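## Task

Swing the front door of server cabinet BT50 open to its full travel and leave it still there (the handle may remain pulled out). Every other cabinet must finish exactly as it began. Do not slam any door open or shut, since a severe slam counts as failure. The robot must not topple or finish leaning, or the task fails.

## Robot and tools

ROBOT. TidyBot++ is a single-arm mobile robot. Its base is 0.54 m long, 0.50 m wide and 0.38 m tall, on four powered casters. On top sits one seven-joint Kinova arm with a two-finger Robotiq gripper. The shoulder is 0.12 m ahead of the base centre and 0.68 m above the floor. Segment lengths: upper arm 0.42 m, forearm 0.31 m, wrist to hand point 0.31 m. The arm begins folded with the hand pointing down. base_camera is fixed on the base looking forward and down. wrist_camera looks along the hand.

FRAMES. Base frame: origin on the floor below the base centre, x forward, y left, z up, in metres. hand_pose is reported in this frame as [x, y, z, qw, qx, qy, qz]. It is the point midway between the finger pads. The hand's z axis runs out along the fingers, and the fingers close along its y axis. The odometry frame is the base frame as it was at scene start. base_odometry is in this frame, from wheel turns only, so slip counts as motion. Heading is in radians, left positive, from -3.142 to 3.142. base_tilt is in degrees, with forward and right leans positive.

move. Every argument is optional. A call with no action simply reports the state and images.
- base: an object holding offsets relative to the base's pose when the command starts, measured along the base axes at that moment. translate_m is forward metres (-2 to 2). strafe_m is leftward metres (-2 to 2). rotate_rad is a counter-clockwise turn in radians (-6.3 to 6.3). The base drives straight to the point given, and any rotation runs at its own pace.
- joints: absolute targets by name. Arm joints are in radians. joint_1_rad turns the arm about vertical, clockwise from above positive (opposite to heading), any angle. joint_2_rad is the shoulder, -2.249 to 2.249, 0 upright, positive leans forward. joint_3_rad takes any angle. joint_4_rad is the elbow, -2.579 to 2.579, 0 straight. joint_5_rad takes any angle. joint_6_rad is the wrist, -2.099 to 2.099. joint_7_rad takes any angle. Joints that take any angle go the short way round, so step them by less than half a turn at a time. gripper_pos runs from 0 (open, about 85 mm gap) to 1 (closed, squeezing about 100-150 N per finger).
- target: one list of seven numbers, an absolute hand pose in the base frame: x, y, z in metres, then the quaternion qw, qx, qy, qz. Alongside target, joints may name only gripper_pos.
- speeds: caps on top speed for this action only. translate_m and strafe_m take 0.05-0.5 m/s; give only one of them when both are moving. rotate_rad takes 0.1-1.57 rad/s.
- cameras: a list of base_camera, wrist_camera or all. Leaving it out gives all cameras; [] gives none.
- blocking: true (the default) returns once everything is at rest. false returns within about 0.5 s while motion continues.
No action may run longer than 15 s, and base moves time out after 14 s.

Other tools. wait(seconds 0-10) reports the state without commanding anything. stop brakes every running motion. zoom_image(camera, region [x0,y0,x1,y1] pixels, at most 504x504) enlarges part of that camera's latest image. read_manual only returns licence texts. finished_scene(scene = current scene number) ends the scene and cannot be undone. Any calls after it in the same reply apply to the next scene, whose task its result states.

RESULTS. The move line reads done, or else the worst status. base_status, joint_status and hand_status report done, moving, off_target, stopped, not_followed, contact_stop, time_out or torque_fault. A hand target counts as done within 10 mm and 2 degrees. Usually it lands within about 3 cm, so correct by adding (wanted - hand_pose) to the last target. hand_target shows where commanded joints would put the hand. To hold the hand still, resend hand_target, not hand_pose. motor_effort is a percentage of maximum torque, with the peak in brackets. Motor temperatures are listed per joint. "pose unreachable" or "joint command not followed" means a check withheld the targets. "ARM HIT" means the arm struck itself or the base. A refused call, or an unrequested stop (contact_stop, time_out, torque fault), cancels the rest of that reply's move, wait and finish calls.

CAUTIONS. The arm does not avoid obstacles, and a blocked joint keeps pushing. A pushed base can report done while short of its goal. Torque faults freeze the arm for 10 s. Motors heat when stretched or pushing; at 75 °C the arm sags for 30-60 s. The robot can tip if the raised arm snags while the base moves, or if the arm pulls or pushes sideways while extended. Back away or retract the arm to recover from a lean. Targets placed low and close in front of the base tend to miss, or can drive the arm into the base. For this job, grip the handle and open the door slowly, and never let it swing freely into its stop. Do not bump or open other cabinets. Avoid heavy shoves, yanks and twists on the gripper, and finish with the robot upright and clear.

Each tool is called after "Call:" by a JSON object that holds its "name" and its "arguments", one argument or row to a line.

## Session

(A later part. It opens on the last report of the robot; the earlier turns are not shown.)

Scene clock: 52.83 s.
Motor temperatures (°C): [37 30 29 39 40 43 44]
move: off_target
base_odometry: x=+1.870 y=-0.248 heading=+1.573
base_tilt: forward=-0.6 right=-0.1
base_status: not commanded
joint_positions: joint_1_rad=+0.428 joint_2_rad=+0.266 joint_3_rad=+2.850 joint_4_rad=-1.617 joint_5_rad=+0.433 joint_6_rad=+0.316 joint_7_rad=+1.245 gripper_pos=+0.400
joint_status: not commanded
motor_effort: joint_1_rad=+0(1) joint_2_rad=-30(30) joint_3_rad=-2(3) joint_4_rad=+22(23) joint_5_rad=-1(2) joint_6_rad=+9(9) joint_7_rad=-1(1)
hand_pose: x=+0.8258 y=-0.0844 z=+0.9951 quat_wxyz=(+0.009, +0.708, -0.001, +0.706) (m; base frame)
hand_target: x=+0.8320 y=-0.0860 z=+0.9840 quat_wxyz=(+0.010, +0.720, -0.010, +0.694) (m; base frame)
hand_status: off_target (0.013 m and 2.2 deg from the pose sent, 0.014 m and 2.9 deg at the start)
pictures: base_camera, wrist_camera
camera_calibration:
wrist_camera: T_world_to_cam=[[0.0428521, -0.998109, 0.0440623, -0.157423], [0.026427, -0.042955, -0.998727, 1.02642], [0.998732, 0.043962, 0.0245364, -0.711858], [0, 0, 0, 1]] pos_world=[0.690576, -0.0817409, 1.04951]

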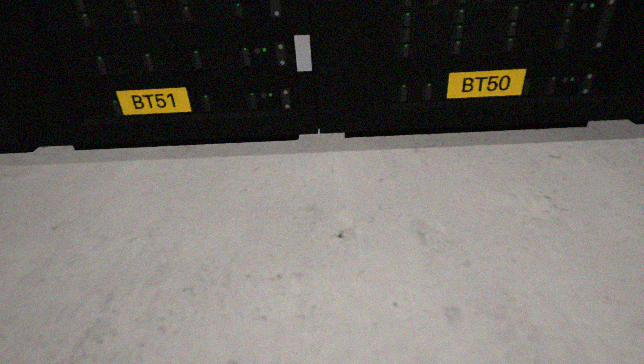

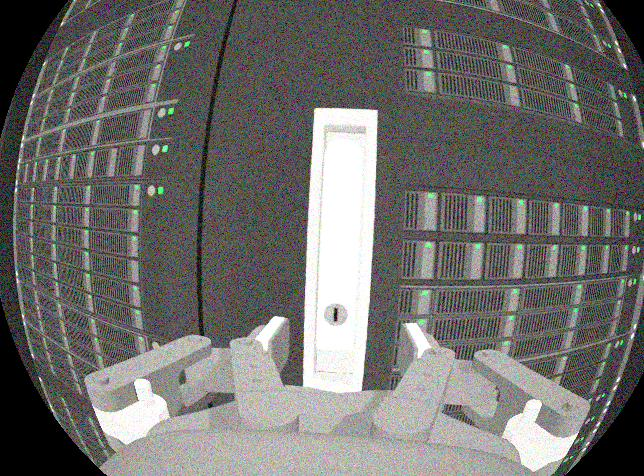

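Call:
{"name": "move", "arguments": {
  "target": [0.835, -0.074, 0.984, 0.01, 0.722, -0.01, 0.692]
}}

Call:
{"name": "move", "arguments": {
  "joints": {"gripper_pos": 0.75}
}}

Call:
{"name": "zoom_image", "arguments": {
  "camera": "wrist_camera",
  "region": [240, 240, 440, 400]
}}

Scene clock: 54.40 s.
Motor temperatures (°C): [37 30 29 39 40 43 44]
move: off_target
base_odometry: x=+1.870 y=-0.248 heading=+1.573
base_tilt: forward=-0.6 right=-0.1
base_status: not commanded
joint_positions: joint_1_rad=+0.370 joint_2_rad=+0.266 joint_3_rad=+2.874 joint_4_rad=-1.614 joint_5_rad=+0.368 joint_6_rad=+0.305 joint_7_rad=+1.294 gripper_pos=+0.400
joint_status: not commanded
motor_effort: joint_1_rad=+0(2) joint_2_rad=-30(30) joint_3_rad=-2(3) joint_4_rad=+23(23) joint_5_rad=-1(2) joint_6_rad=+9(9) joint_7_rad=-1(1)
hand_pose: x=+0.8296 y=-0.0659 z=+0.9942 quat_wxyz=(+0.003, +0.709, +0.001, +0.705) (m; base frame)
hand_target: x=+0.8350 y=-0.0740 z=+0.9840 quat_wxyz=(+0.010, +0.722, -0.010, +0.692) (m; base frame)
hand_status: off_target (0.014 m and 2.6 deg from the pose sent, 0.018 m and 2.5 deg at the start)
pictures: base_camera, wrist_camera
camera_calibration:
wrist_camera: T_world_to_cam=[[0.0540117, -0.997841, 0.0373585, -0.14169], [0.0229862, -0.0361607, -0.999082, 1.02983], [0.998276, 0.0548208, 0.0209834, -0.711798], [0, 0, 0, 1]] pos_world=[0.694551, -0.0651235, 1.04911]

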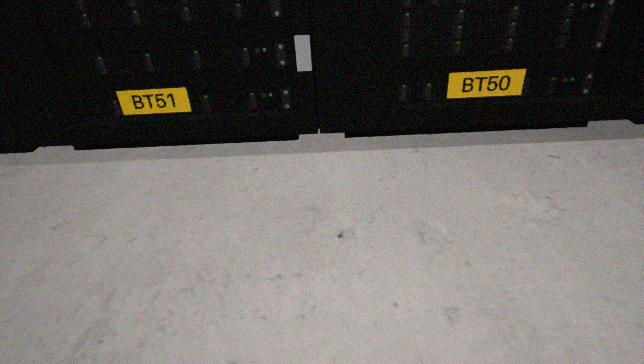

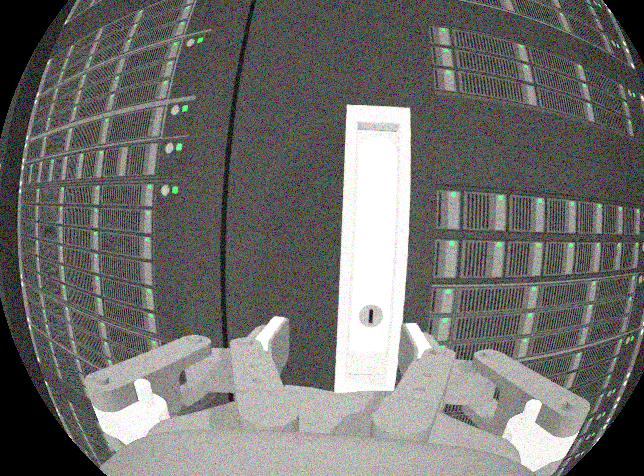

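Scene clock: 55.13 s.
Motor temperatures (°C): [37 30 29 39 40 43 44]
move: done
base_odometry: x=+1.870 y=-0.248 heading=+1.573
base_tilt: forward=-0.6 right=-0.1
base_status: not commanded
joint_positions: joint_1_rad=+0.370 joint_2_rad=+0.266 joint_3_rad=+2.874 joint_4_rad=-1.614 joint_5_rad=+0.368 joint_6_rad=+0.305 joint_7_rad=+1.294 gripper_pos=+0.750
joint_status: all done
motor_effort: joint_1_rad=+0(1) joint_2_rad=-30(30) joint_3_rad=-2(2) joint_4_rad=+22(23) joint_5_rad=-1(2) joint_6_rad=+9(9) joint_7_rad=-1(1)
hand_pose: x=+0.8296 y=-0.0659 z=+0.9942 quat_wxyz=(+0.003, +0.709, +0.001, +0.705) (m; base frame)
hand_target: x=+0.8350 y=-0.0740 z=+0.9840 quat_wxyz=(+0.010, +0.722, -0.010, +0.692) (m; base frame)
hand_status: not commanded
pictures: base_camera, wrist_camera
camera_calibration:
wrist_camera: T_world_to_cam=[[0.0539516, -0.997848, 0.0372563, -0.14156], [0.0230579, -0.0360557, -0.999084, 1.02982], [0.998277, 0.0547612, 0.021063, -0.711887], [0, 0, 0, 1]] pos_world=[0.694553, -0.065141, 1.04914]

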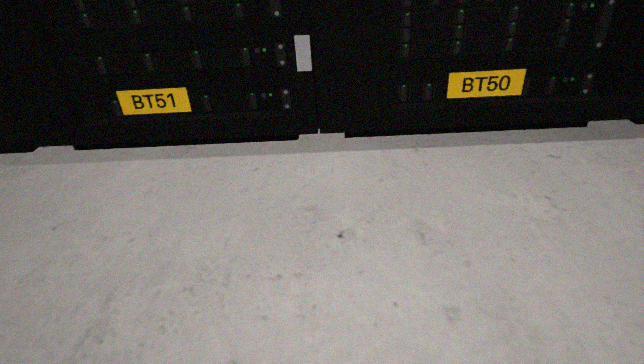

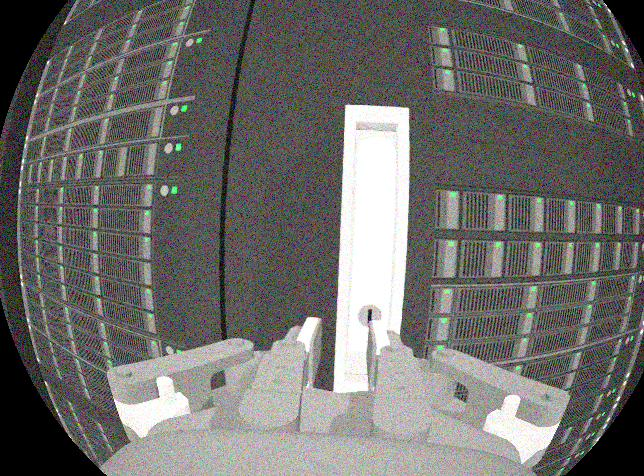

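Scaled by 2.520.

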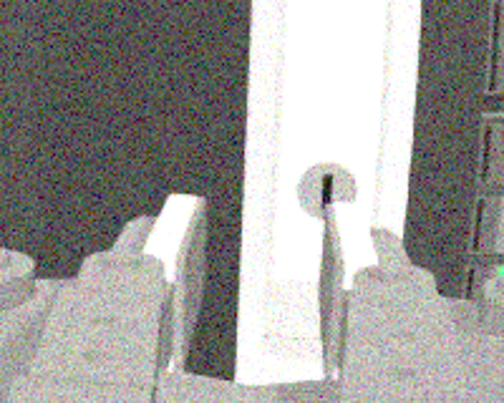

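Call:
{"name": "move", "arguments": {
  "base": {"strafe_m": -0.011},
  "speeds": {"strafe_m": 0.05},
  "joints": {"gripper_pos": 0.6}
}}

Call:
{"name": "zoom_image", "arguments": {
  "camera": "wrist_camera",
  "region": [240, 240, 440, 400]
}}

Scene clock: 57.30 s.
Motor temperatures (°C): [37 30 29 39 40 43 44]
move: done
base_odometry: x=+1.881 y=-0.248 heading=+1.573
base_tilt: forward=-0.6 right=-0.1
base_status: done
joint_positions: joint_1_rad=+0.367 joint_2_rad=+0.266 joint_3_rad=+2.877 joint_4_rad=-1.613 joint_5_rad=+0.367 joint_6_rad=+0.305 joint_7_rad=+1.294 gripper_pos=+0.600
joint_status: all done
motor_effort: joint_1_rad=+0(3) joint_2_rad=-30(32) joint_3_rad=-1(3) joint_4_rad=+22(23) joint_5_rad=-1(2) joint_6_rad=+9(9) joint_7_rad=-1(1)
hand_pose: x=+0.8299 y=-0.0656 z=+0.9939 quat_wxyz=(+0.003, +0.709, +0.001, +0.705) (m; base frame)
hand_target: x=+0.8350 y=-0.0740 z=+0.9840 quat_wxyz=(+0.010, +0.722, -0.010, +0.692) (m; base frame)
hand_status: not commanded
pictures: base_camera, wrist_camera
camera_calibration:
wrist_camera: T_world_to_cam=[[0.0540466, -0.997834, 0.0374959, -0.141582], [0.0224536, -0.0363268, -0.999088, 1.02999], [0.998286, 0.0548392, 0.0204416, -0.7116], [0, 0, 0, 1]] pos_world=[0.694905, -0.0648354, 1.04891]

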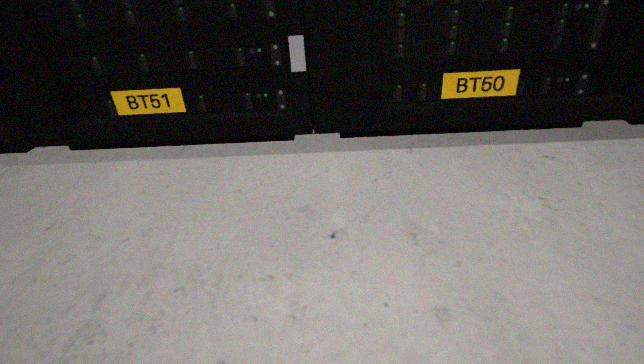

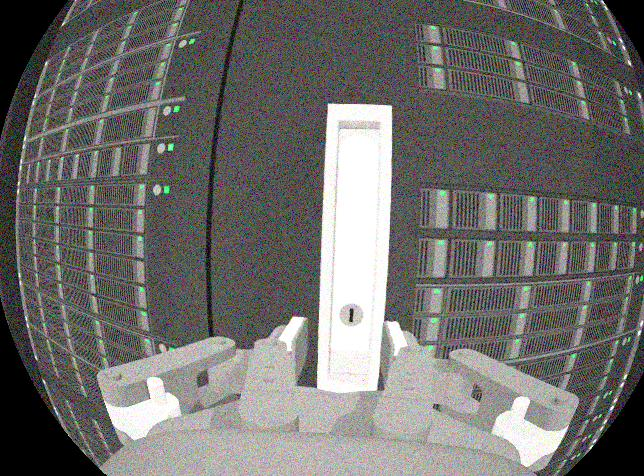

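Scaled by 2.520.

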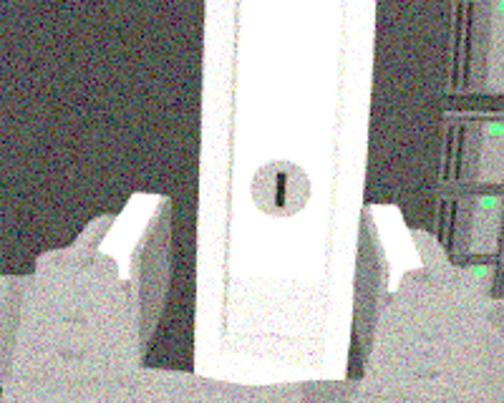

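Call:
{"name": "move", "arguments": {
  "base": {"strafe_m": -0.004},
  "speeds": {"strafe_m": 0.05}
}}

Call:
{"name": "move", "arguments": {
  "joints": {"gripper_pos": 1.0}
}}

Call:
{"name": "zoom_image", "arguments": {
  "camera": "wrist_camera",
  "region": [260, 260, 420, 400]
}}

Scene clock: 58.77 s.
Motor temperatures (°C): [37 30 29 39 40 43 44]
move: done
base_odometry: x=+1.885 y=-0.248 heading=+1.573
base_tilt: forward=-0.6 right=-0.1
base_status: done
joint_positions: joint_1_rad=+0.366 joint_2_rad=+0.266 joint_3_rad=+2.877 joint_4_rad=-1.613 joint_5_rad=+0.367 joint_6_rad=+0.304 joint_7_rad=+1.294 gripper_pos=+0.600
joint_status: not commanded
motor_effort: joint_1_rad=+0(3) joint_2_rad=-30(33) joint_3_rad=-2(4) joint_4_rad=+22(23) joint_5_rad=-1(2) joint_6_rad=+9(10) joint_7_rad=-1(1)
hand_pose: x=+0.8301 y=-0.0649 z=+0.9936 quat_wxyz=(+0.002, +0.710, +0.001, +0.705) (m; base frame)
hand_target: x=+0.8350 y=-0.0740 z=+0.9840 quat_wxyz=(+0.010, +0.722, -0.010, +0.692) (m; base frame)
hand_status: not commanded
pictures: base_camera, wrist_camera
camera_calibration:
wrist_camera: T_world_to_cam=[[0.0549852, -0.997794, 0.0371895, -0.141349], [0.0219514, -0.0360288, -0.99911, 1.03022], [0.998246, 0.0557526, 0.0199219, -0.711228], [0, 0, 0, 1]] pos_world=[0.695137, -0.0642669, 1.04873]

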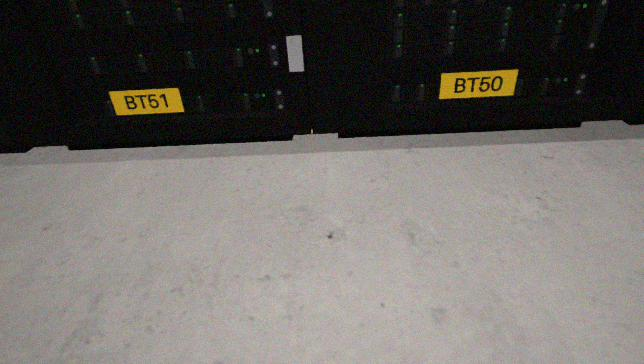

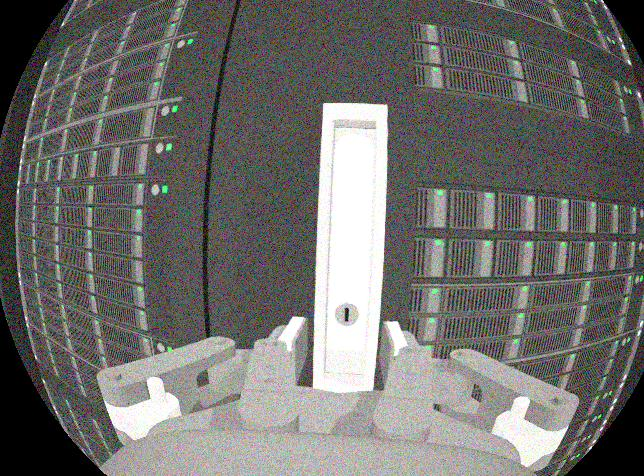

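Scene clock: 59.53 s.
Motor temperatures (°C): [37 30 29 39 40 43 44]
move: done
base_odometry: x=+1.885 y=-0.248 heading=+1.573
base_tilt: forward=-0.6 right=-0.1
base_status: not commanded
joint_positions: joint_1_rad=+0.366 joint_2_rad=+0.266 joint_3_rad=+2.877 joint_4_rad=-1.613 joint_5_rad=+0.367 joint_6_rad=+0.304 joint_7_rad=+1.294 gripper_pos=+0.999
joint_status: all done
motor_effort: joint_1_rad=+0(1) joint_2_rad=-30(30) joint_3_rad=-3(3) joint_4_rad=+23(23) joint_5_rad=-1(2) joint_6_rad=+9(9) joint_7_rad=-1(1)
hand_pose: x=+0.8301 y=-0.0649 z=+0.9936 quat_wxyz=(+0.002, +0.710, +0.001, +0.705) (m; base frame)
hand_target: x=+0.8350 y=-0.0740 z=+0.9840 quat_wxyz=(+0.010, +0.722, -0.010, +0.692) (m; base frame)
hand_status: not commanded
pictures: base_camera, wrist_camera
camera_calibration:
wrist_camera: T_world_to_cam=[[0.0549852, -0.997794, 0.0371895, -0.141349], [0.0219514, -0.0360288, -0.99911, 1.03022], [0.998246, 0.0557526, 0.0199219, -0.711228], [0, 0, 0, 1]] pos_world=[0.695137, -0.0642669, 1.04873]

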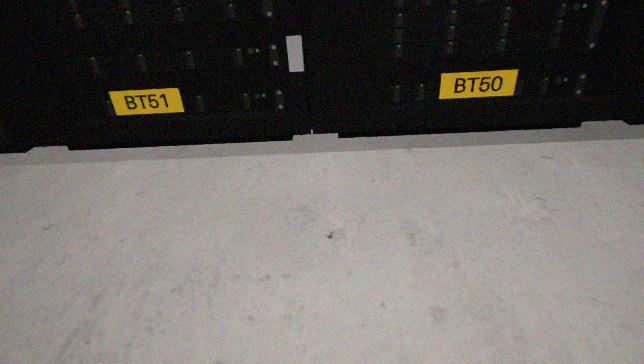

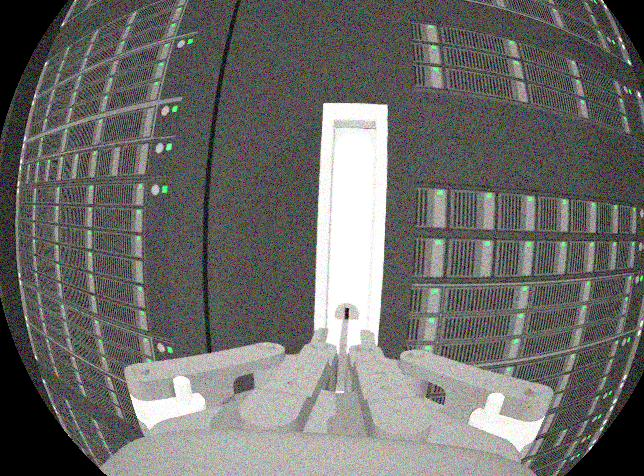

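Scaled by 3.150.

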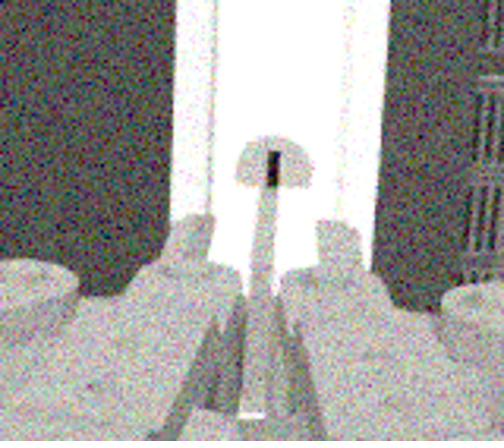

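Call:
{"name": "move", "arguments": {
  "joints": {"gripper_pos": 0.6},
  "cameras": []
}}

Call:
{"name": "move", "arguments": {
  "base": {"translate_m": 0.012},
  "speeds": {"translate_m": 0.05},
  "cameras": []
}}

Call:
{"name": "move", "arguments": {
  "joints": {"gripper_pos": 0.8},
  "cameras": ["wrist_camera"]
}}

Call:
{"name": "zoom_image", "arguments": {
  "camera": "wrist_camera",
  "region": [260, 260, 420, 400]
}}

Scene clock: 61.73 s.
Motor temperatures (°C): [37 30 29 39 40 42 44]
move: done
base_odometry: x=+1.885 y=-0.248 heading=+1.573
base_tilt: forward=-0.6 right=-0.1
base_status: not commanded
joint_positions: joint_1_rad=+0.366 joint_2_rad=+0.266 joint_3_rad=+2.877 joint_4_rad=-1.613 joint_5_rad=+0.367 joint_6_rad=+0.304 joint_7_rad=+1.294 gripper_pos=+0.600
joint_status: all done
motor_effort: joint_1_rad=+0(0) joint_2_rad=-30(30) joint_3_rad=-3(3) joint_4_rad=+23(23) joint_5_rad=-1(2) joint_6_rad=+9(9) joint_7_rad=-1(1)
hand_pose: x=+0.8301 y=-0.0649 z=+0.9936 quat_wxyz=(+0.002, +0.710, +0.001, +0.705) (m; base frame)
hand_target: x=+0.8350 y=-0.0740 z=+0.9840 quat_wxyz=(+0.010, +0.722, -0.010, +0.692) (m; base frame)
hand_status: not commanded
pictures: none
No camera images: "cameras" was empty.

Scene clock: 62.43 s.
Motor temperatures (°C): [37 30 29 39 40 42 44]
move: done
base_odometry: x=+1.885 y=-0.236 heading=+1.573
base_tilt: forward=-0.6 right=-0.1
base_status: done
joint_positions: joint_1_rad=+0.366 joint_2_rad=+0.269 joint_3_rad=+2.877 joint_4_rad=-1.612 joint_5_rad=+0.367 joint_6_rad=+0.303 joint_7_rad=+1.294 gripper_pos=+0.600
joint_status: not commanded
motor_effort: joint_1_rad=+0(1) joint_2_rad=-30(32) joint_3_rad=-2(3) joint_4_rad=+22(24) joint_5_rad=-1(2) joint_6_rad=+9(9) joint_7_rad=-1(1)
hand_pose: x=+0.8311 y=-0.0654 z=+0.9923 quat_wxyz=(+0.002, +0.710, +0.001, +0.704) (m; base frame)
hand_target: x=+0.8350 y=-0.0740 z=+0.9840 quat_wxyz=(+0.010, +0.722, -0.010, +0.692) (m; base frame)
hand_status: not commanded
pictures: none
No camera images: "cameras" was empty.

Scene clock: 63.07 s.
Motor temperatures (°C): [37 30 29 39 40 42 44]
move: done
base_odometry: x=+1.885 y=-0.236 heading=+1.573
base_tilt: forward=-0.6 right=-0.1
base_status: not commanded
joint_positions: joint_1_rad=+0.366 joint_2_rad=+0.269 joint_3_rad=+2.877 joint_4_rad=-1.612 joint_5_rad=+0.367 joint_6_rad=+0.303 joint_7_rad=+1.294 gripper_pos=+0.800
joint_status: all done
motor_effort: joint_1_rad=+0(1) joint_2_rad=-30(31) joint_3_rad=-2(2) joint_4_rad=+23(23) joint_5_rad=-1(2) joint_6_rad=+9(9) joint_7_rad=-1(1)
hand_pose: x=+0.8311 y=-0.0654 z=+0.9923 quat_wxyz=(+0.002, +0.710, +0.001, +0.704) (m; base frame)
hand_target: x=+0.8350 y=-0.0740 z=+0.9840 quat_wxyz=(+0.010, +0.722, -0.010, +0.692) (m; base frame)
hand_status: not commanded
pictures: wrist_camera
camera_calibration:
wrist_camera: T_world_to_cam=[[0.054751, -0.997847, 0.0361076, -0.140567], [0.0199632, -0.0350607, -0.999186, 1.0306], [0.9983, 0.0554272, 0.0180006, -0.710349], [0, 0, 0, 1]] pos_world=[0.696264, -0.0647584, 1.04763]

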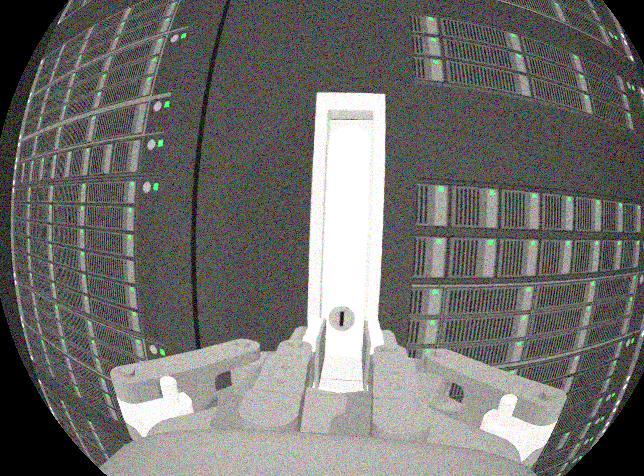

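Scaled by 3.150.

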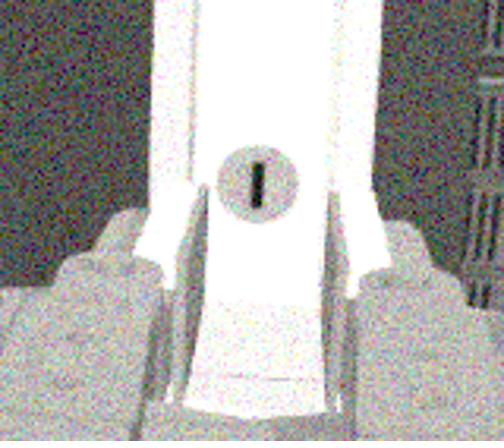

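Call:
{"name": "move", "arguments": {
  "joints": {"gripper_pos": 0.6},
  "cameras": []
}}

Call:
{"name": "move", "arguments": {
  "base": {"translate_m": 0.01},
  "speeds": {"translate_m": 0.05},
  "cameras": []
}}

Call:
{"name": "move", "arguments": {
  "joints": {"gripper_pos": 0.85},
  "cameras": ["wrist_camera"]
}}

Call:
{"name": "zoom_image", "arguments": {
  "camera": "wrist_camera",
  "region": [260, 260, 420, 400]
}}

Scene clock: 70.50 s.
Motor temperatures (°C): [37 30 29 39 40 42 44]
move: done
base_odometry: x=+1.885 y=-0.236 heading=+1.573
base_tilt: forward=-0.6 right=-0.1
base_status: not commanded
joint_positions: joint_1_rad=+0.366 joint_2_rad=+0.269 joint_3_rad=+2.877 joint_4_rad=-1.612 joint_5_rad=+0.367 joint_6_rad=+0.303 joint_7_rad=+1.294 gripper_pos=+0.600
joint_status: all done
motor_effort: joint_1_rad=+0(0) joint_2_rad=-30(30) joint_3_rad=-2(2) joint_4_rad=+23(23) joint_5_rad=-1(2) joint_6_rad=+9(9) joint_7_rad=-1(1)
hand_pose: x=+0.8311 y=-0.0654 z=+0.9923 quat_wxyz=(+0.002, +0.710, +0.001, +0.704) (m; base frame)
hand_target: x=+0.8350 y=-0.0740 z=+0.9840 quat_wxyz=(+0.010, +0.722, -0.010, +0.692) (m; base frame)
hand_status: not commanded
pictures: none
No camera images: "cameras" was empty.

Scene clock: 71.17 s.
Motor temperatures (°C): [37 30 29 39 40 42 44]
move: done
base_odometry: x=+1.885 y=-0.226 heading=+1.573
base_tilt: forward=-0.6 right=-0.1
base_status: done
joint_positions: joint_1_rad=+0.366 joint_2_rad=+0.273 joint_3_rad=+2.877 joint_4_rad=-1.611 joint_5_rad=+0.367 joint_6_rad=+0.303 joint_7_rad=+1.294 gripper_pos=+0.600
joint_status: not commanded
motor_effort: joint_1_rad=+0(2) joint_2_rad=-30(32) joint_3_rad=-2(3) joint_4_rad=+23(23) joint_5_rad=-1(2) joint_6_rad=+9(9) joint_7_rad=-1(1)
hand_pose: x=+0.8322 y=-0.0658 z=+0.9904 quat_wxyz=(+0.002, +0.711, +0.000, +0.703) (m; base frame)
hand_target: x=+0.8350 y=-0.0740 z=+0.9840 quat_wxyz=(+0.010, +0.722, -0.010, +0.692) (m; base frame)
hand_status: not commanded
pictures: none
No camera images: "cameras" was empty.

Scene clock: 71.83 s.
Motor temperatures (°C): [37 30 29 39 40 42 44]
move: done
base_odometry: x=+1.885 y=-0.226 heading=+1.573
base_tilt: forward=-0.6 right=-0.1
base_status: not commanded
joint_positions: joint_1_rad=+0.362 joint_2_rad=+0.272 joint_3_rad=+2.877 joint_4_rad=-1.611 joint_5_rad=+0.366 joint_6_rad=+0.301 joint_7_rad=+1.294 gripper_pos=+0.828
joint_status: all done
motor_effort: joint_1_rad=+3(5) joint_2_rad=-26(30) joint_3_rad=+0(4) joint_4_rad=+24(25) joint_5_rad=-2(3) joint_6_rad=+8(10) joint_7_rad=-1(2)
hand_pose: x=+0.8321 y=-0.0632 z=+0.9903 quat_wxyz=(+0.000, +0.712, +0.001, +0.702) (m; base frame)
hand_target: x=+0.8350 y=-0.0740 z=+0.9840 quat_wxyz=(+0.010, +0.722, -0.010, +0.692) (m; base frame)
hand_status: not commanded
pictures: wrist_camera
camera_calibration:
wrist_camera: T_world_to_cam=[[0.0577741, -0.997747, 0.0341042, -0.138862], [0.0160059, -0.0332311, -0.99932, 1.03223], [0.998201, 0.0582807, 0.0140499, -0.707263], [0, 0, 0, 1]] pos_world=[0.697492, -0.0630273, 1.0462]

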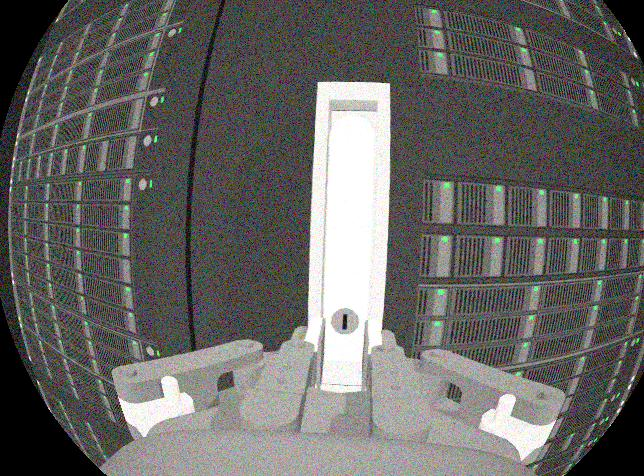

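Scaled by 3.150.

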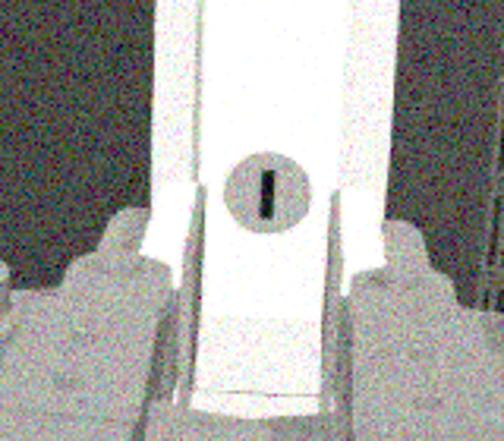

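Call:
{"name": "move", "arguments": {
  "joints": {"gripper_pos": 1.0},
  "cameras": ["wrist_camera"]
}}

Call:
{"name": "zoom_image", "arguments": {
  "camera": "wrist_camera",
  "region": [260, 260, 420, 400]
}}

Scene clock: 73.20 s.
Motor temperatures (°C): [37 30 29 39 40 42 44]
move: off_target
base_odometry: x=+1.885 y=-0.226 heading=+1.573
base_tilt: forward=-0.6 right=-0.1
base_status: not commanded
joint_positions: joint_1_rad=+0.361 joint_2_rad=+0.272 joint_3_rad=+2.877 joint_4_rad=-1.611 joint_5_rad=+0.366 joint_6_rad=+0.301 joint_7_rad=+1.294 gripper_pos=+0.832
joint_status: gripper_pos off_target (ended at +0.832, target +1.000)
motor_effort: joint_1_rad=+1(1) joint_2_rad=-26(26) joint_3_rad=-1(2) joint_4_rad=+23(24) joint_5_rad=-1(2) joint_6_rad=+9(9) joint_7_rad=-1(1)
hand_pose: x=+0.8322 y=-0.0627 z=+0.9902 quat_wxyz=(+0.000, +0.712, +0.001, +0.702) (m; base frame)
hand_target: x=+0.8350 y=-0.0740 z=+0.9840 quat_wxyz=(+0.010, +0.722, -0.010, +0.692) (m; base frame)
hand_status: not commanded
pictures: wrist_camera
camera_calibration:
wrist_camera: T_world_to_cam=[[0.0583333, -0.997717, 0.0340405, -0.138822], [0.0158949, -0.033166, -0.999323, 1.03229], [0.998171, 0.0588349, 0.0139239, -0.707152], [0, 0, 0, 1]] pos_world=[0.697548, -0.0626629, 1.04617]

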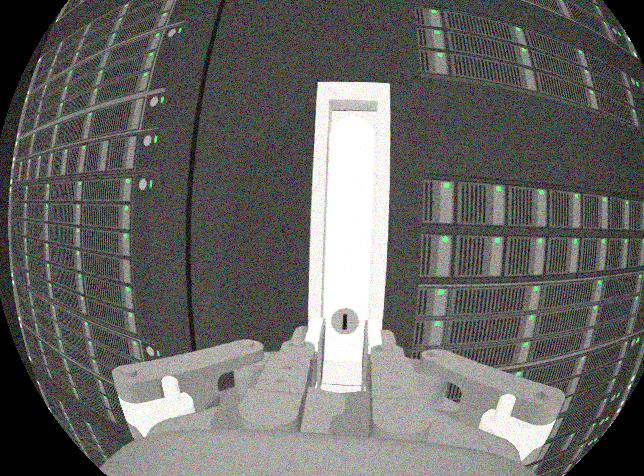

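Scaled by 3.150.

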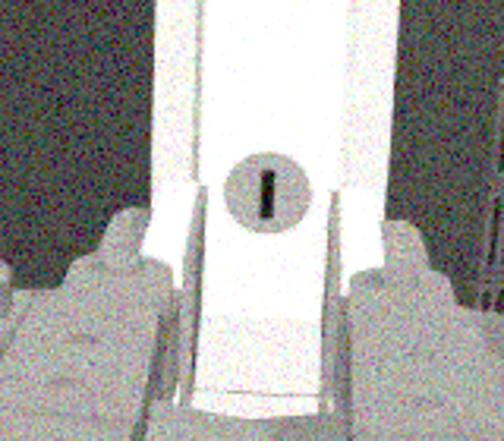

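Call:
{"name": "move", "arguments": {
  "base": {"translate_m": -0.03},
  "speeds": {"translate_m": 0.05}
}}

Call:
{"name": "zoom_image", "arguments": {
  "camera": "wrist_camera",
  "region": [260, 60, 420, 400]
}}

Scene clock: 75.53 s.
Motor temperatures (°C): [37 30 29 39 40 42 44]
move: done
base_odometry: x=+1.885 y=-0.256 heading=+1.573
base_tilt: forward=-0.6 right=-0.1
base_status: done
joint_positions: joint_1_rad=+0.360 joint_2_rad=+0.286 joint_3_rad=+2.878 joint_4_rad=-1.591 joint_5_rad=+0.362 joint_6_rad=+0.300 joint_7_rad=+1.294 gripper_pos=+0.849
joint_status: not commanded
motor_effort: joint_1_rad=+0(3) joint_2_rad=-30(35) joint_3_rad=-2(4) joint_4_rad=+21(23) joint_5_rad=-1(2) joint_6_rad=+8(9) joint_7_rad=-1(2)
hand_pose: x=+0.8381 y=-0.0655 z=+0.9924 quat_wxyz=(-0.001, +0.710, -0.002, +0.705) (m; base frame)
hand_target: x=+0.8350 y=-0.0740 z=+0.9840 quat_wxyz=(+0.010, +0.722, -0.010, +0.692) (m; base frame)
hand_status: not commanded
pictures: base_camera, wrist_camera
camera_calibration:
wrist_camera: T_world_to_cam=[[0.0556467, -0.99804, 0.0286263, -0.134414], [0.0220604, -0.0274347, -0.99938, 1.02959], [0.998207, 0.0562438, 0.0204905, -0.71962], [0, 0, 0, 1]] pos_world=[0.703096, -0.0654303, 1.04755]

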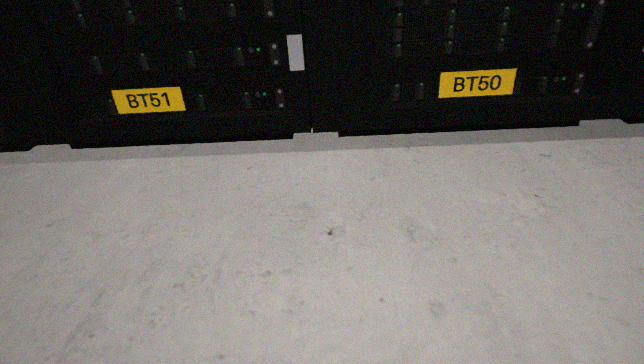

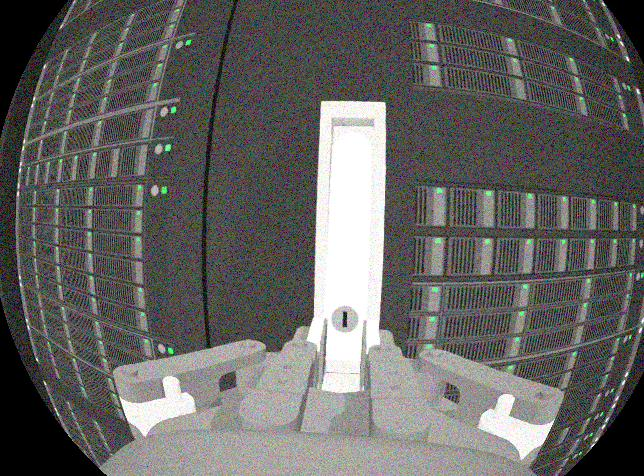

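Scaled by 1.482.

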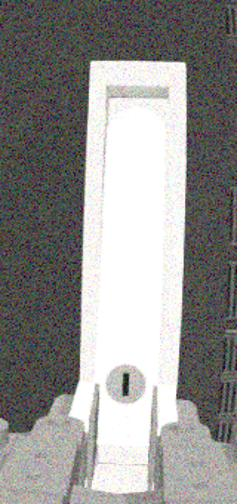

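Call:
{"name": "move", "arguments": {
  "base": {"translate_m": -0.025},
  "speeds": {"translate_m": 0.05}
}}

Call:
{"name": "zoom_image", "arguments": {
  "camera": "wrist_camera",
  "region": [260, 60, 420, 400]
}}

Scene clock: 77.27 s.
Motor temperatures (°C): [37 30 29 39 40 42 44]
move: done
base_odometry: x=+1.885 y=-0.281 heading=+1.573
base_tilt: forward=-0.6 right=-0.1
base_status: done
joint_positions: joint_1_rad=+0.359 joint_2_rad=+0.286 joint_3_rad=+2.879 joint_4_rad=-1.578 joint_5_rad=+0.362 joint_6_rad=+0.299 joint_7_rad=+1.294 gripper_pos=+0.855
joint_status: not commanded
motor_effort: joint_1_rad=+0(2) joint_2_rad=-27(36) joint_3_rad=-1(4) joint_4_rad=+19(20) joint_5_rad=-1(1) joint_6_rad=+6(8) joint_7_rad=+0(1)
hand_pose: x=+0.8394 y=-0.0665 z=+0.9997 quat_wxyz=(+0.000, +0.706, -0.002, +0.709) (m; base frame)
hand_target: x=+0.8350 y=-0.0740 z=+0.9840 quat_wxyz=(+0.010, +0.722, -0.010, +0.692) (m; base frame)
hand_status: not commanded
pictures: base_camera, wrist_camera
camera_calibration:
wrist_camera: T_world_to_cam=[[0.0537009, -0.998108, 0.0299339, -0.135387], [0.0335281, -0.028158, -0.999041, 1.02672], [0.997994, 0.054653, 0.0319525, -0.732401], [0, 0, 0, 1]] pos_world=[0.703778, -0.0661925, 1.05319]

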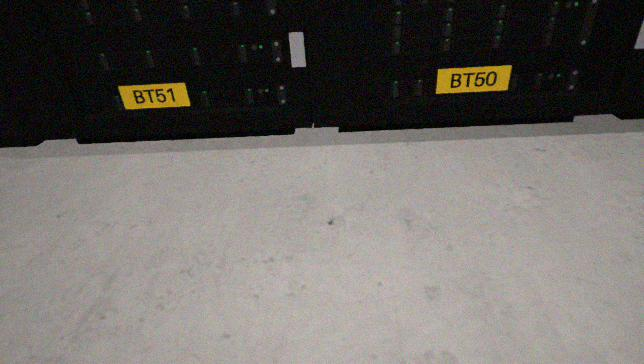

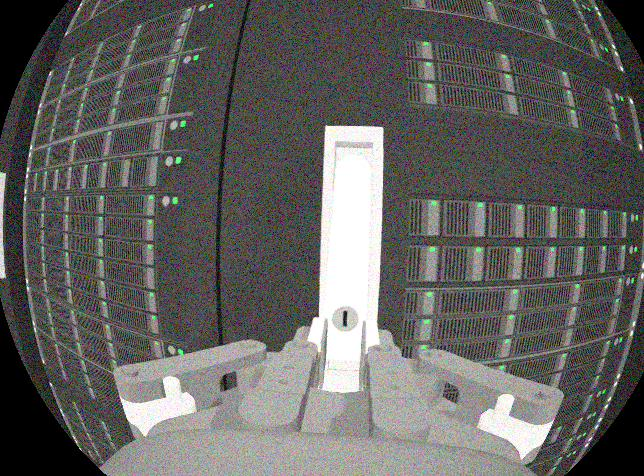

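Scaled by 1.482.

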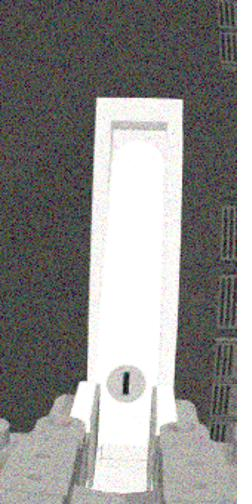

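Call:
{"name": "move", "arguments": {
  "base": {"translate_m": -0.025},
  "speeds": {"translate_m": 0.05},
  "target": [0.836, -0.074, 1.0, 0.007, 0.712, -0.007, 0.702]
}}

Call:
{"name": "zoom_image", "arguments": {
  "camera": "wrist_camera",
  "region": [260, 60, 420, 400]
}}

Scene clock: 79.67 s.
Motor temperatures (°C): [37 30 29 39 40 42 44]
move: done
base_odometry: x=+1.886 y=-0.306 heading=+1.573
base_tilt: forward=-0.6 right=-0.1
base_status: done
joint_positions: joint_1_rad=+0.385 joint_2_rad=+0.293 joint_3_rad=+2.864 joint_4_rad=-1.566 joint_5_rad=+0.361 joint_6_rad=+0.294 joint_7_rad=+1.294 gripper_pos=+0.999
joint_status: not commanded
on_its_own: gripper_pos moved +0.144 to your old target +1.000
motor_effort: joint_1_rad=+0(8) joint_2_rad=-31(36) joint_3_rad=-2(10) joint_4_rad=+22(24) joint_5_rad=-1(2) joint_6_rad=+9(10) joint_7_rad=-1(1)
hand_pose: x=+0.8409 y=-0.0776 z=+1.0018 quat_wxyz=(+0.003, +0.705, -0.009, +0.709) (m; base frame)
hand_target: x=+0.8360 y=-0.0740 z=+1.0000 quat_wxyz=(+0.007, +0.712, -0.007, +0.702) (m; base frame)
hand_status: done (0.006 m and 1.3 deg from the pose sent, 0.008 m and 1.4 deg at the start)
pictures: base_camera, wrist_camera
camera_calibration:
wrist_camera: T_world_to_cam=[[0.0400771, -0.998903, 0.0242235, -0.129443], [0.035603, -0.0228, -0.999106, 1.02726], [0.998562, 0.0409037, 0.0346502, -0.737587], [0, 0, 0, 1]] pos_world=[0.705141, -0.0757097, 1.05503]

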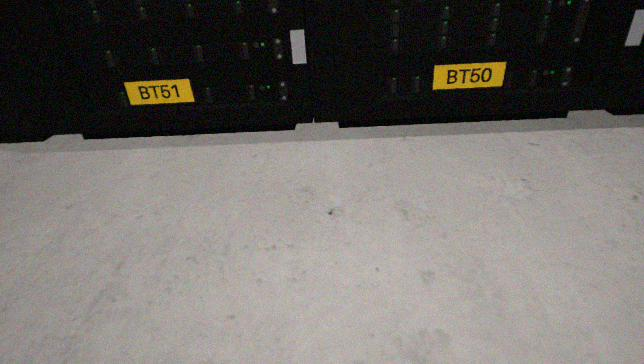

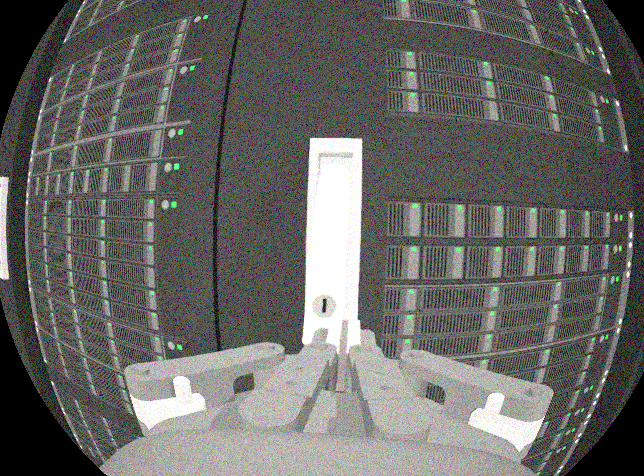

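Scaled by 1.482.

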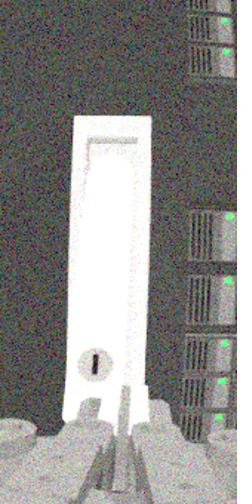

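Call:
{"name": "move", "arguments": {
  "base": {"translate_m": -0.03, "strafe_m":0.12},
  "joints": {"gripper_pos": 0.5}
}}

Call:
{"name": "zoom_image", "arguments": {
  "camera": "wrist_camera",
  "region": [400, 120, 520, 380]
}}

Scene clock: 86.33 s.
Motor temperatures (°C): [37 30 29 39 40 42 44]
move: done
base_odometry: x=+1.766 y=-0.336 heading=+1.573
base_tilt: forward=-0.6 right=-0.1
base_status: done
joint_positions: joint_1_rad=+0.379 joint_2_rad=+0.292 joint_3_rad=+2.859 joint_4_rad=-1.566 joint_5_rad=+0.361 joint_6_rad=+0.294 joint_7_rad=+1.294 gripper_pos=+0.500
joint_status: all done
motor_effort: joint_1_rad=+0(3) joint_2_rad=-31(33) joint_3_rad=-3(4) joint_4_rad=+23(23) joint_5_rad=-1(2) joint_6_rad=+9(9) joint_7_rad=-1(1)
hand_pose: x=+0.8413 y=-0.0701 z=+1.0024 quat_wxyz=(-0.002, +0.704, -0.006, +0.710) (m; base frame)
hand_target: x=+0.8360 y=-0.0740 z=+1.0000 quat_wxyz=(+0.007, +0.712, -0.007, +0.702) (m; base frame)
hand_status: not commanded
pictures: base_camera, wrist_camera
camera_calibration:
wrist_camera: T_world_to_cam=[[0.0510794, -0.998434, 0.0228191, -0.129768], [0.0367415, -0.0209547, -0.999105, 1.02714], [0.998019, 0.0518721, 0.0356136, -0.73812], [0, 0, 0, 1]] pos_world=[0.705548, -0.0697537, 1.05547]

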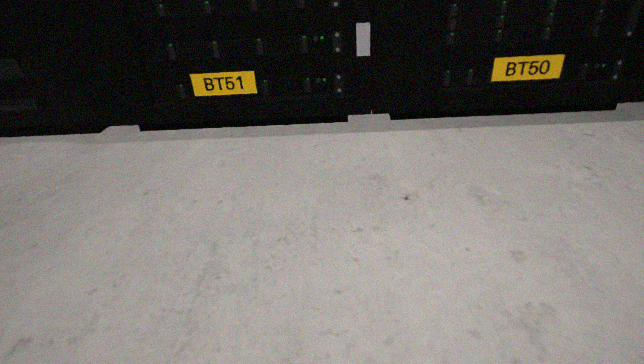

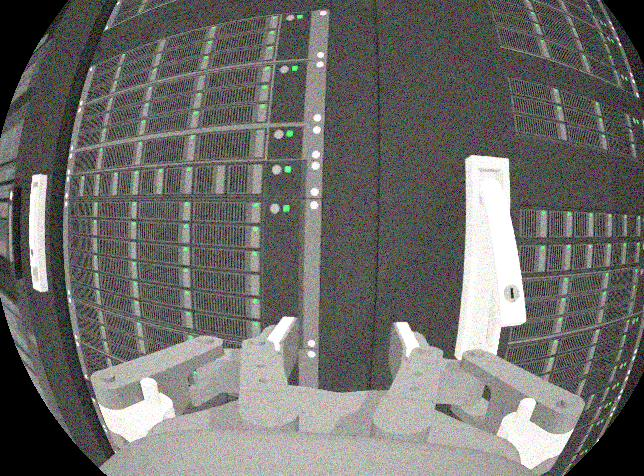

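Scaled by 1.938.

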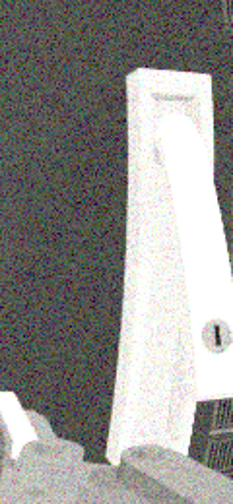

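Call:
{"name": "move", "arguments": {
  "base": {"strafe_m": -0.1145},
  "cameras": []
}}

Call:
{"name": "move", "arguments": {
  "base": {"translate_m": 0.06},
  "speeds": {"translate_m": 0.1},
  "cameras": ["wrist_camera"]
}}

Call:
{"name": "zoom_image", "arguments": {
  "camera": "wrist_camera",
  "region": [240, 120, 440, 400]
}}

Scene clock: 89.97 s.
Motor temperatures (°C): [37 30 29 39 40 42 44]
move: done
base_odometry: x=+1.880 y=-0.336 heading=+1.573
base_tilt: forward=-0.6 right=-0.1
base_status: done
joint_positions: joint_1_rad=+0.386 joint_2_rad=+0.292 joint_3_rad=+2.860 joint_4_rad=-1.566 joint_5_rad=+0.361 joint_6_rad=+0.294 joint_7_rad=+1.294 gripper_pos=+0.500
joint_status: not commanded
motor_effort: joint_1_rad=+0(3) joint_2_rad=-31(33) joint_3_rad=-2(5) joint_4_rad=+22(24) joint_5_rad=-1(2) joint_6_rad=+9(10) joint_7_rad=-1(1)
hand_pose: x=+0.8407 y=-0.0764 z=+1.0025 quat_wxyz=(+0.002, +0.704, -0.009, +0.710) (m; base frame)
hand_target: x=+0.8360 y=-0.0740 z=+1.0000 quat_wxyz=(+0.007, +0.712, -0.007, +0.702) (m; base frame)
hand_status: not commanded
pictures: none
No camera images: "cameras" was empty.

Scene clock: 91.13 s.
Motor temperatures (°C): [37 30 29 39 40 42 44]
move: done
base_odometry: x=+1.880 y=-0.276 heading=+1.572
base_tilt: forward=-0.6 right=-0.1
base_status: done
joint_positions: joint_1_rad=+0.386 joint_2_rad=+0.291 joint_3_rad=+2.860 joint_4_rad=-1.566 joint_5_rad=+0.361 joint_6_rad=+0.294 joint_7_rad=+1.294 gripper_pos=+0.500
joint_status: not commanded
motor_effort: joint_1_rad=+0(1) joint_2_rad=-31(34) joint_3_rad=-2(3) joint_4_rad=+23(23) joint_5_rad=-1(2) joint_6_rad=+9(10) joint_7_rad=-1(2)
hand_pose: x=+0.8403 y=-0.0762 z=+1.0033 quat_wxyz=(+0.002, +0.704, -0.008, +0.710) (m; base frame)
hand_target: x=+0.8360 y=-0.0740 z=+1.0000 quat_wxyz=(+0.007, +0.712, -0.007, +0.702) (m; base frame)
hand_status: not commanded
pictures: wrist_camera
camera_calibration:
wrist_camera: T_world_to_cam=[[0.0420871, -0.998828, 0.0238913, -0.129437], [0.0377201, -0.0223069, -0.999039, 1.02698], [0.998402, 0.0429478, 0.036737, -0.73895], [0, 0, 0, 1]] pos_world=[0.704479, -0.0746407, 1.05623]

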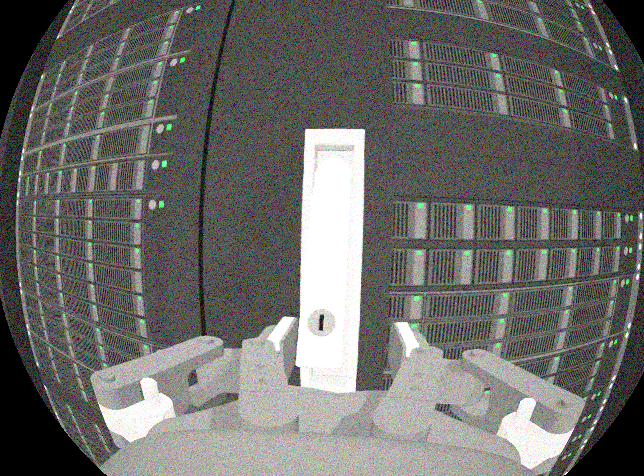

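Scaled by 1.800.

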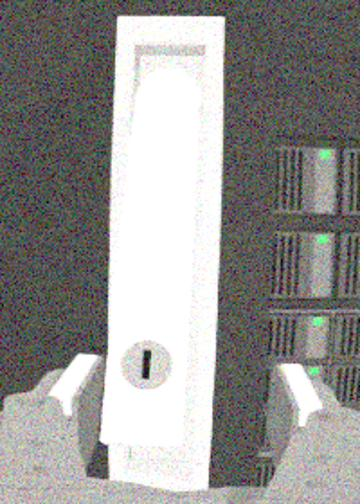

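Call:
{"name": "move", "arguments": {
  "base": {"strafe_m": 0.011},
  "speeds": {"strafe_m": 0.05},
  "cameras": []
}}

Call:
{"name": "move", "arguments": {
  "base": {"translate_m": 0.015},
  "speeds": {"translate_m": 0.05},
  "cameras": ["wrist_camera"]
}}

Call:
{"name": "zoom_image", "arguments": {
  "camera": "wrist_camera",
  "region": [240, 120, 440, 400]
}}

Scene clock: 94.40 s.
Motor temperatures (°C): [37 30 29 39 40 42 44]
move: done
base_odometry: x=+1.869 y=-0.276 heading=+1.572
base_tilt: forward=-0.6 right=-0.1
base_status: done
joint_positions: joint_1_rad=+0.384 joint_2_rad=+0.291 joint_3_rad=+2.860 joint_4_rad=-1.566 joint_5_rad=+0.361 joint_6_rad=+0.294 joint_7_rad=+1.294 gripper_pos=+0.500
joint_status: not commanded
motor_effort: joint_1_rad=+0(2) joint_2_rad=-31(33) joint_3_rad=-2(5) joint_4_rad=+23(23) joint_5_rad=-1(2) joint_6_rad=+9(10) joint_7_rad=-1(1)
hand_pose: x=+0.8405 y=-0.0743 z=+1.0034 quat_wxyz=(+0.001, +0.704, -0.007, +0.710) (m; base frame)
hand_target: x=+0.8360 y=-0.0740 z=+1.0000 quat_wxyz=(+0.007, +0.712, -0.007, +0.702) (m; base frame)
hand_status: not commanded
pictures: none
No camera images: "cameras" was empty.

Scene clock: 95.17 s.
Motor temperatures (°C): [37 30 29 39 40 42 44]
move: done
base_odometry: x=+1.869 y=-0.261 heading=+1.572
base_tilt: forward=-0.6 right=-0.1
base_status: done
joint_positions: joint_1_rad=+0.384 joint_2_rad=+0.290 joint_3_rad=+2.860 joint_4_rad=-1.566 joint_5_rad=+0.361 joint_6_rad=+0.294 joint_7_rad=+1.294 gripper_pos=+0.500
joint_status: not commanded
motor_effort: joint_1_rad=+0(2) joint_2_rad=-31(34) joint_3_rad=-2(4) joint_4_rad=+23(24) joint_5_rad=-2(2) joint_6_rad=+9(9) joint_7_rad=-1(1)
hand_pose: x=+0.8404 y=-0.0743 z=+1.0036 quat_wxyz=(+0.001, +0.704, -0.007, +0.710) (m; base frame)
hand_target: x=+0.8360 y=-0.0740 z=+1.0000 quat_wxyz=(+0.007, +0.712, -0.007, +0.702) (m; base frame)
hand_status: not commanded
pictures: wrist_camera
camera_calibration:
wrist_camera: T_world_to_cam=[[0.0447294, -0.998713, 0.0239153, -0.129766], [0.0381562, -0.0222139, -0.999025, 1.02692], [0.99827, 0.0455983, 0.0371135, -0.739186], [0, 0, 0, 1]] pos_world=[0.704529, -0.0730816, 1.05645]

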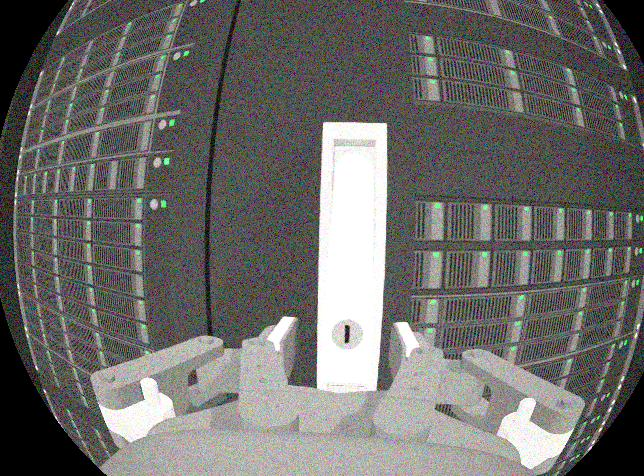

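Scaled by 1.800.

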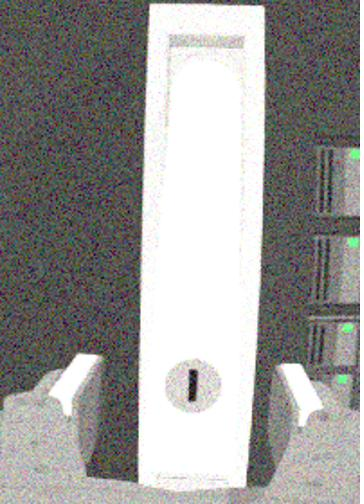

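Call:
{"name": "move", "arguments": {
  "base": {"translate_m": 0.022},
  "speeds": {"translate_m": 0.05},
  "cameras": []
}}

Call:
{"name": "move", "arguments": {
  "joints": {"gripper_pos": 1.0},
  "cameras": ["wrist_camera"]
}}

Call:
{"name": "zoom_image", "arguments": {
  "camera": "wrist_camera",
  "region": [240, 120, 440, 400]
}}

Scene clock: 97.27 s.
Motor temperatures (°C): [37 30 29 39 40 42 44]
move: done
base_odometry: x=+1.869 y=-0.239 heading=+1.573
base_tilt: forward=-0.6 right=-0.1
base_status: done
joint_positions: joint_1_rad=+0.384 joint_2_rad=+0.290 joint_3_rad=+2.860 joint_4_rad=-1.566 joint_5_rad=+0.361 joint_6_rad=+0.294 joint_7_rad=+1.294 gripper_pos=+0.500
joint_status: not commanded
motor_effort: joint_1_rad=+0(1) joint_2_rad=-31(34) joint_3_rad=-2(3) joint_4_rad=+23(23) joint_5_rad=-1(2) joint_6_rad=+9(9) joint_7_rad=-1(1)
hand_pose: x=+0.8402 y=-0.0742 z=+1.0039 quat_wxyz=(+0.001, +0.704, -0.007, +0.710) (m; base frame)
hand_target: x=+0.8360 y=-0.0740 z=+1.0000 quat_wxyz=(+0.007, +0.712, -0.007, +0.702) (m; base frame)
hand_status: not commanded
pictures: none
No camera images: "cameras" was empty.

Scene clock: 98.10 s.
Motor temperatures (°C): [37 30 29 39 40 42 44]
move: off_target
base_odometry: x=+1.869 y=-0.239 heading=+1.573
base_tilt: forward=-0.6 right=-0.1
base_status: not commanded
joint_positions: joint_1_rad=+0.387 joint_2_rad=+0.290 joint_3_rad=+2.862 joint_4_rad=-1.566 joint_5_rad=+0.361 joint_6_rad=+0.294 joint_7_rad=+1.294 gripper_pos=+0.798
joint_status: gripper_pos off_target (ended at +0.798, target +1.000)
motor_effort: joint_1_rad=+0(4) joint_2_rad=-29(31) joint_3_rad=-2(6) joint_4_rad=+23(24) joint_5_rad=-1(2) joint_6_rad=+9(10) joint_7_rad=-1(2)
hand_pose: x=+0.8400 y=-0.0770 z=+1.0038 quat_wxyz=(+0.002, +0.704, -0.009, +0.710) (m; base frame)
hand_target: x=+0.8360 y=-0.0740 z=+1.0000 quat_wxyz=(+0.007, +0.712, -0.007, +0.702) (m; base frame)
hand_status: not commanded
pictures: wrist_camera
camera_calibration:
wrist_camera: T_world_to_cam=[[0.0406353, -0.998872, 0.0245573, -0.129703], [0.0382309, -0.0230053, -0.999004, 1.02696], [0.998442, 0.0415336, 0.037253, -0.739269], [0, 0, 0, 1]] pos_world=[0.704126, -0.0752264, 1.05666]

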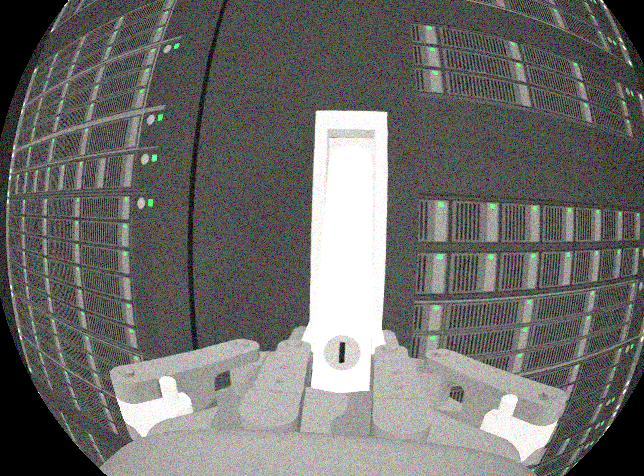

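Scaled by 1.800.

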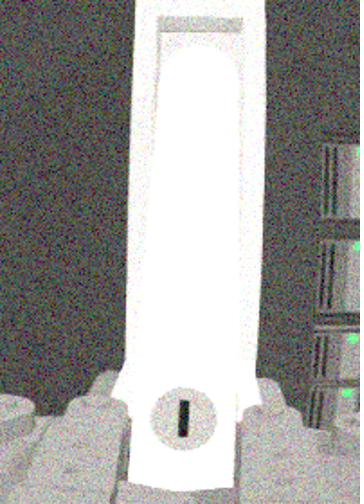

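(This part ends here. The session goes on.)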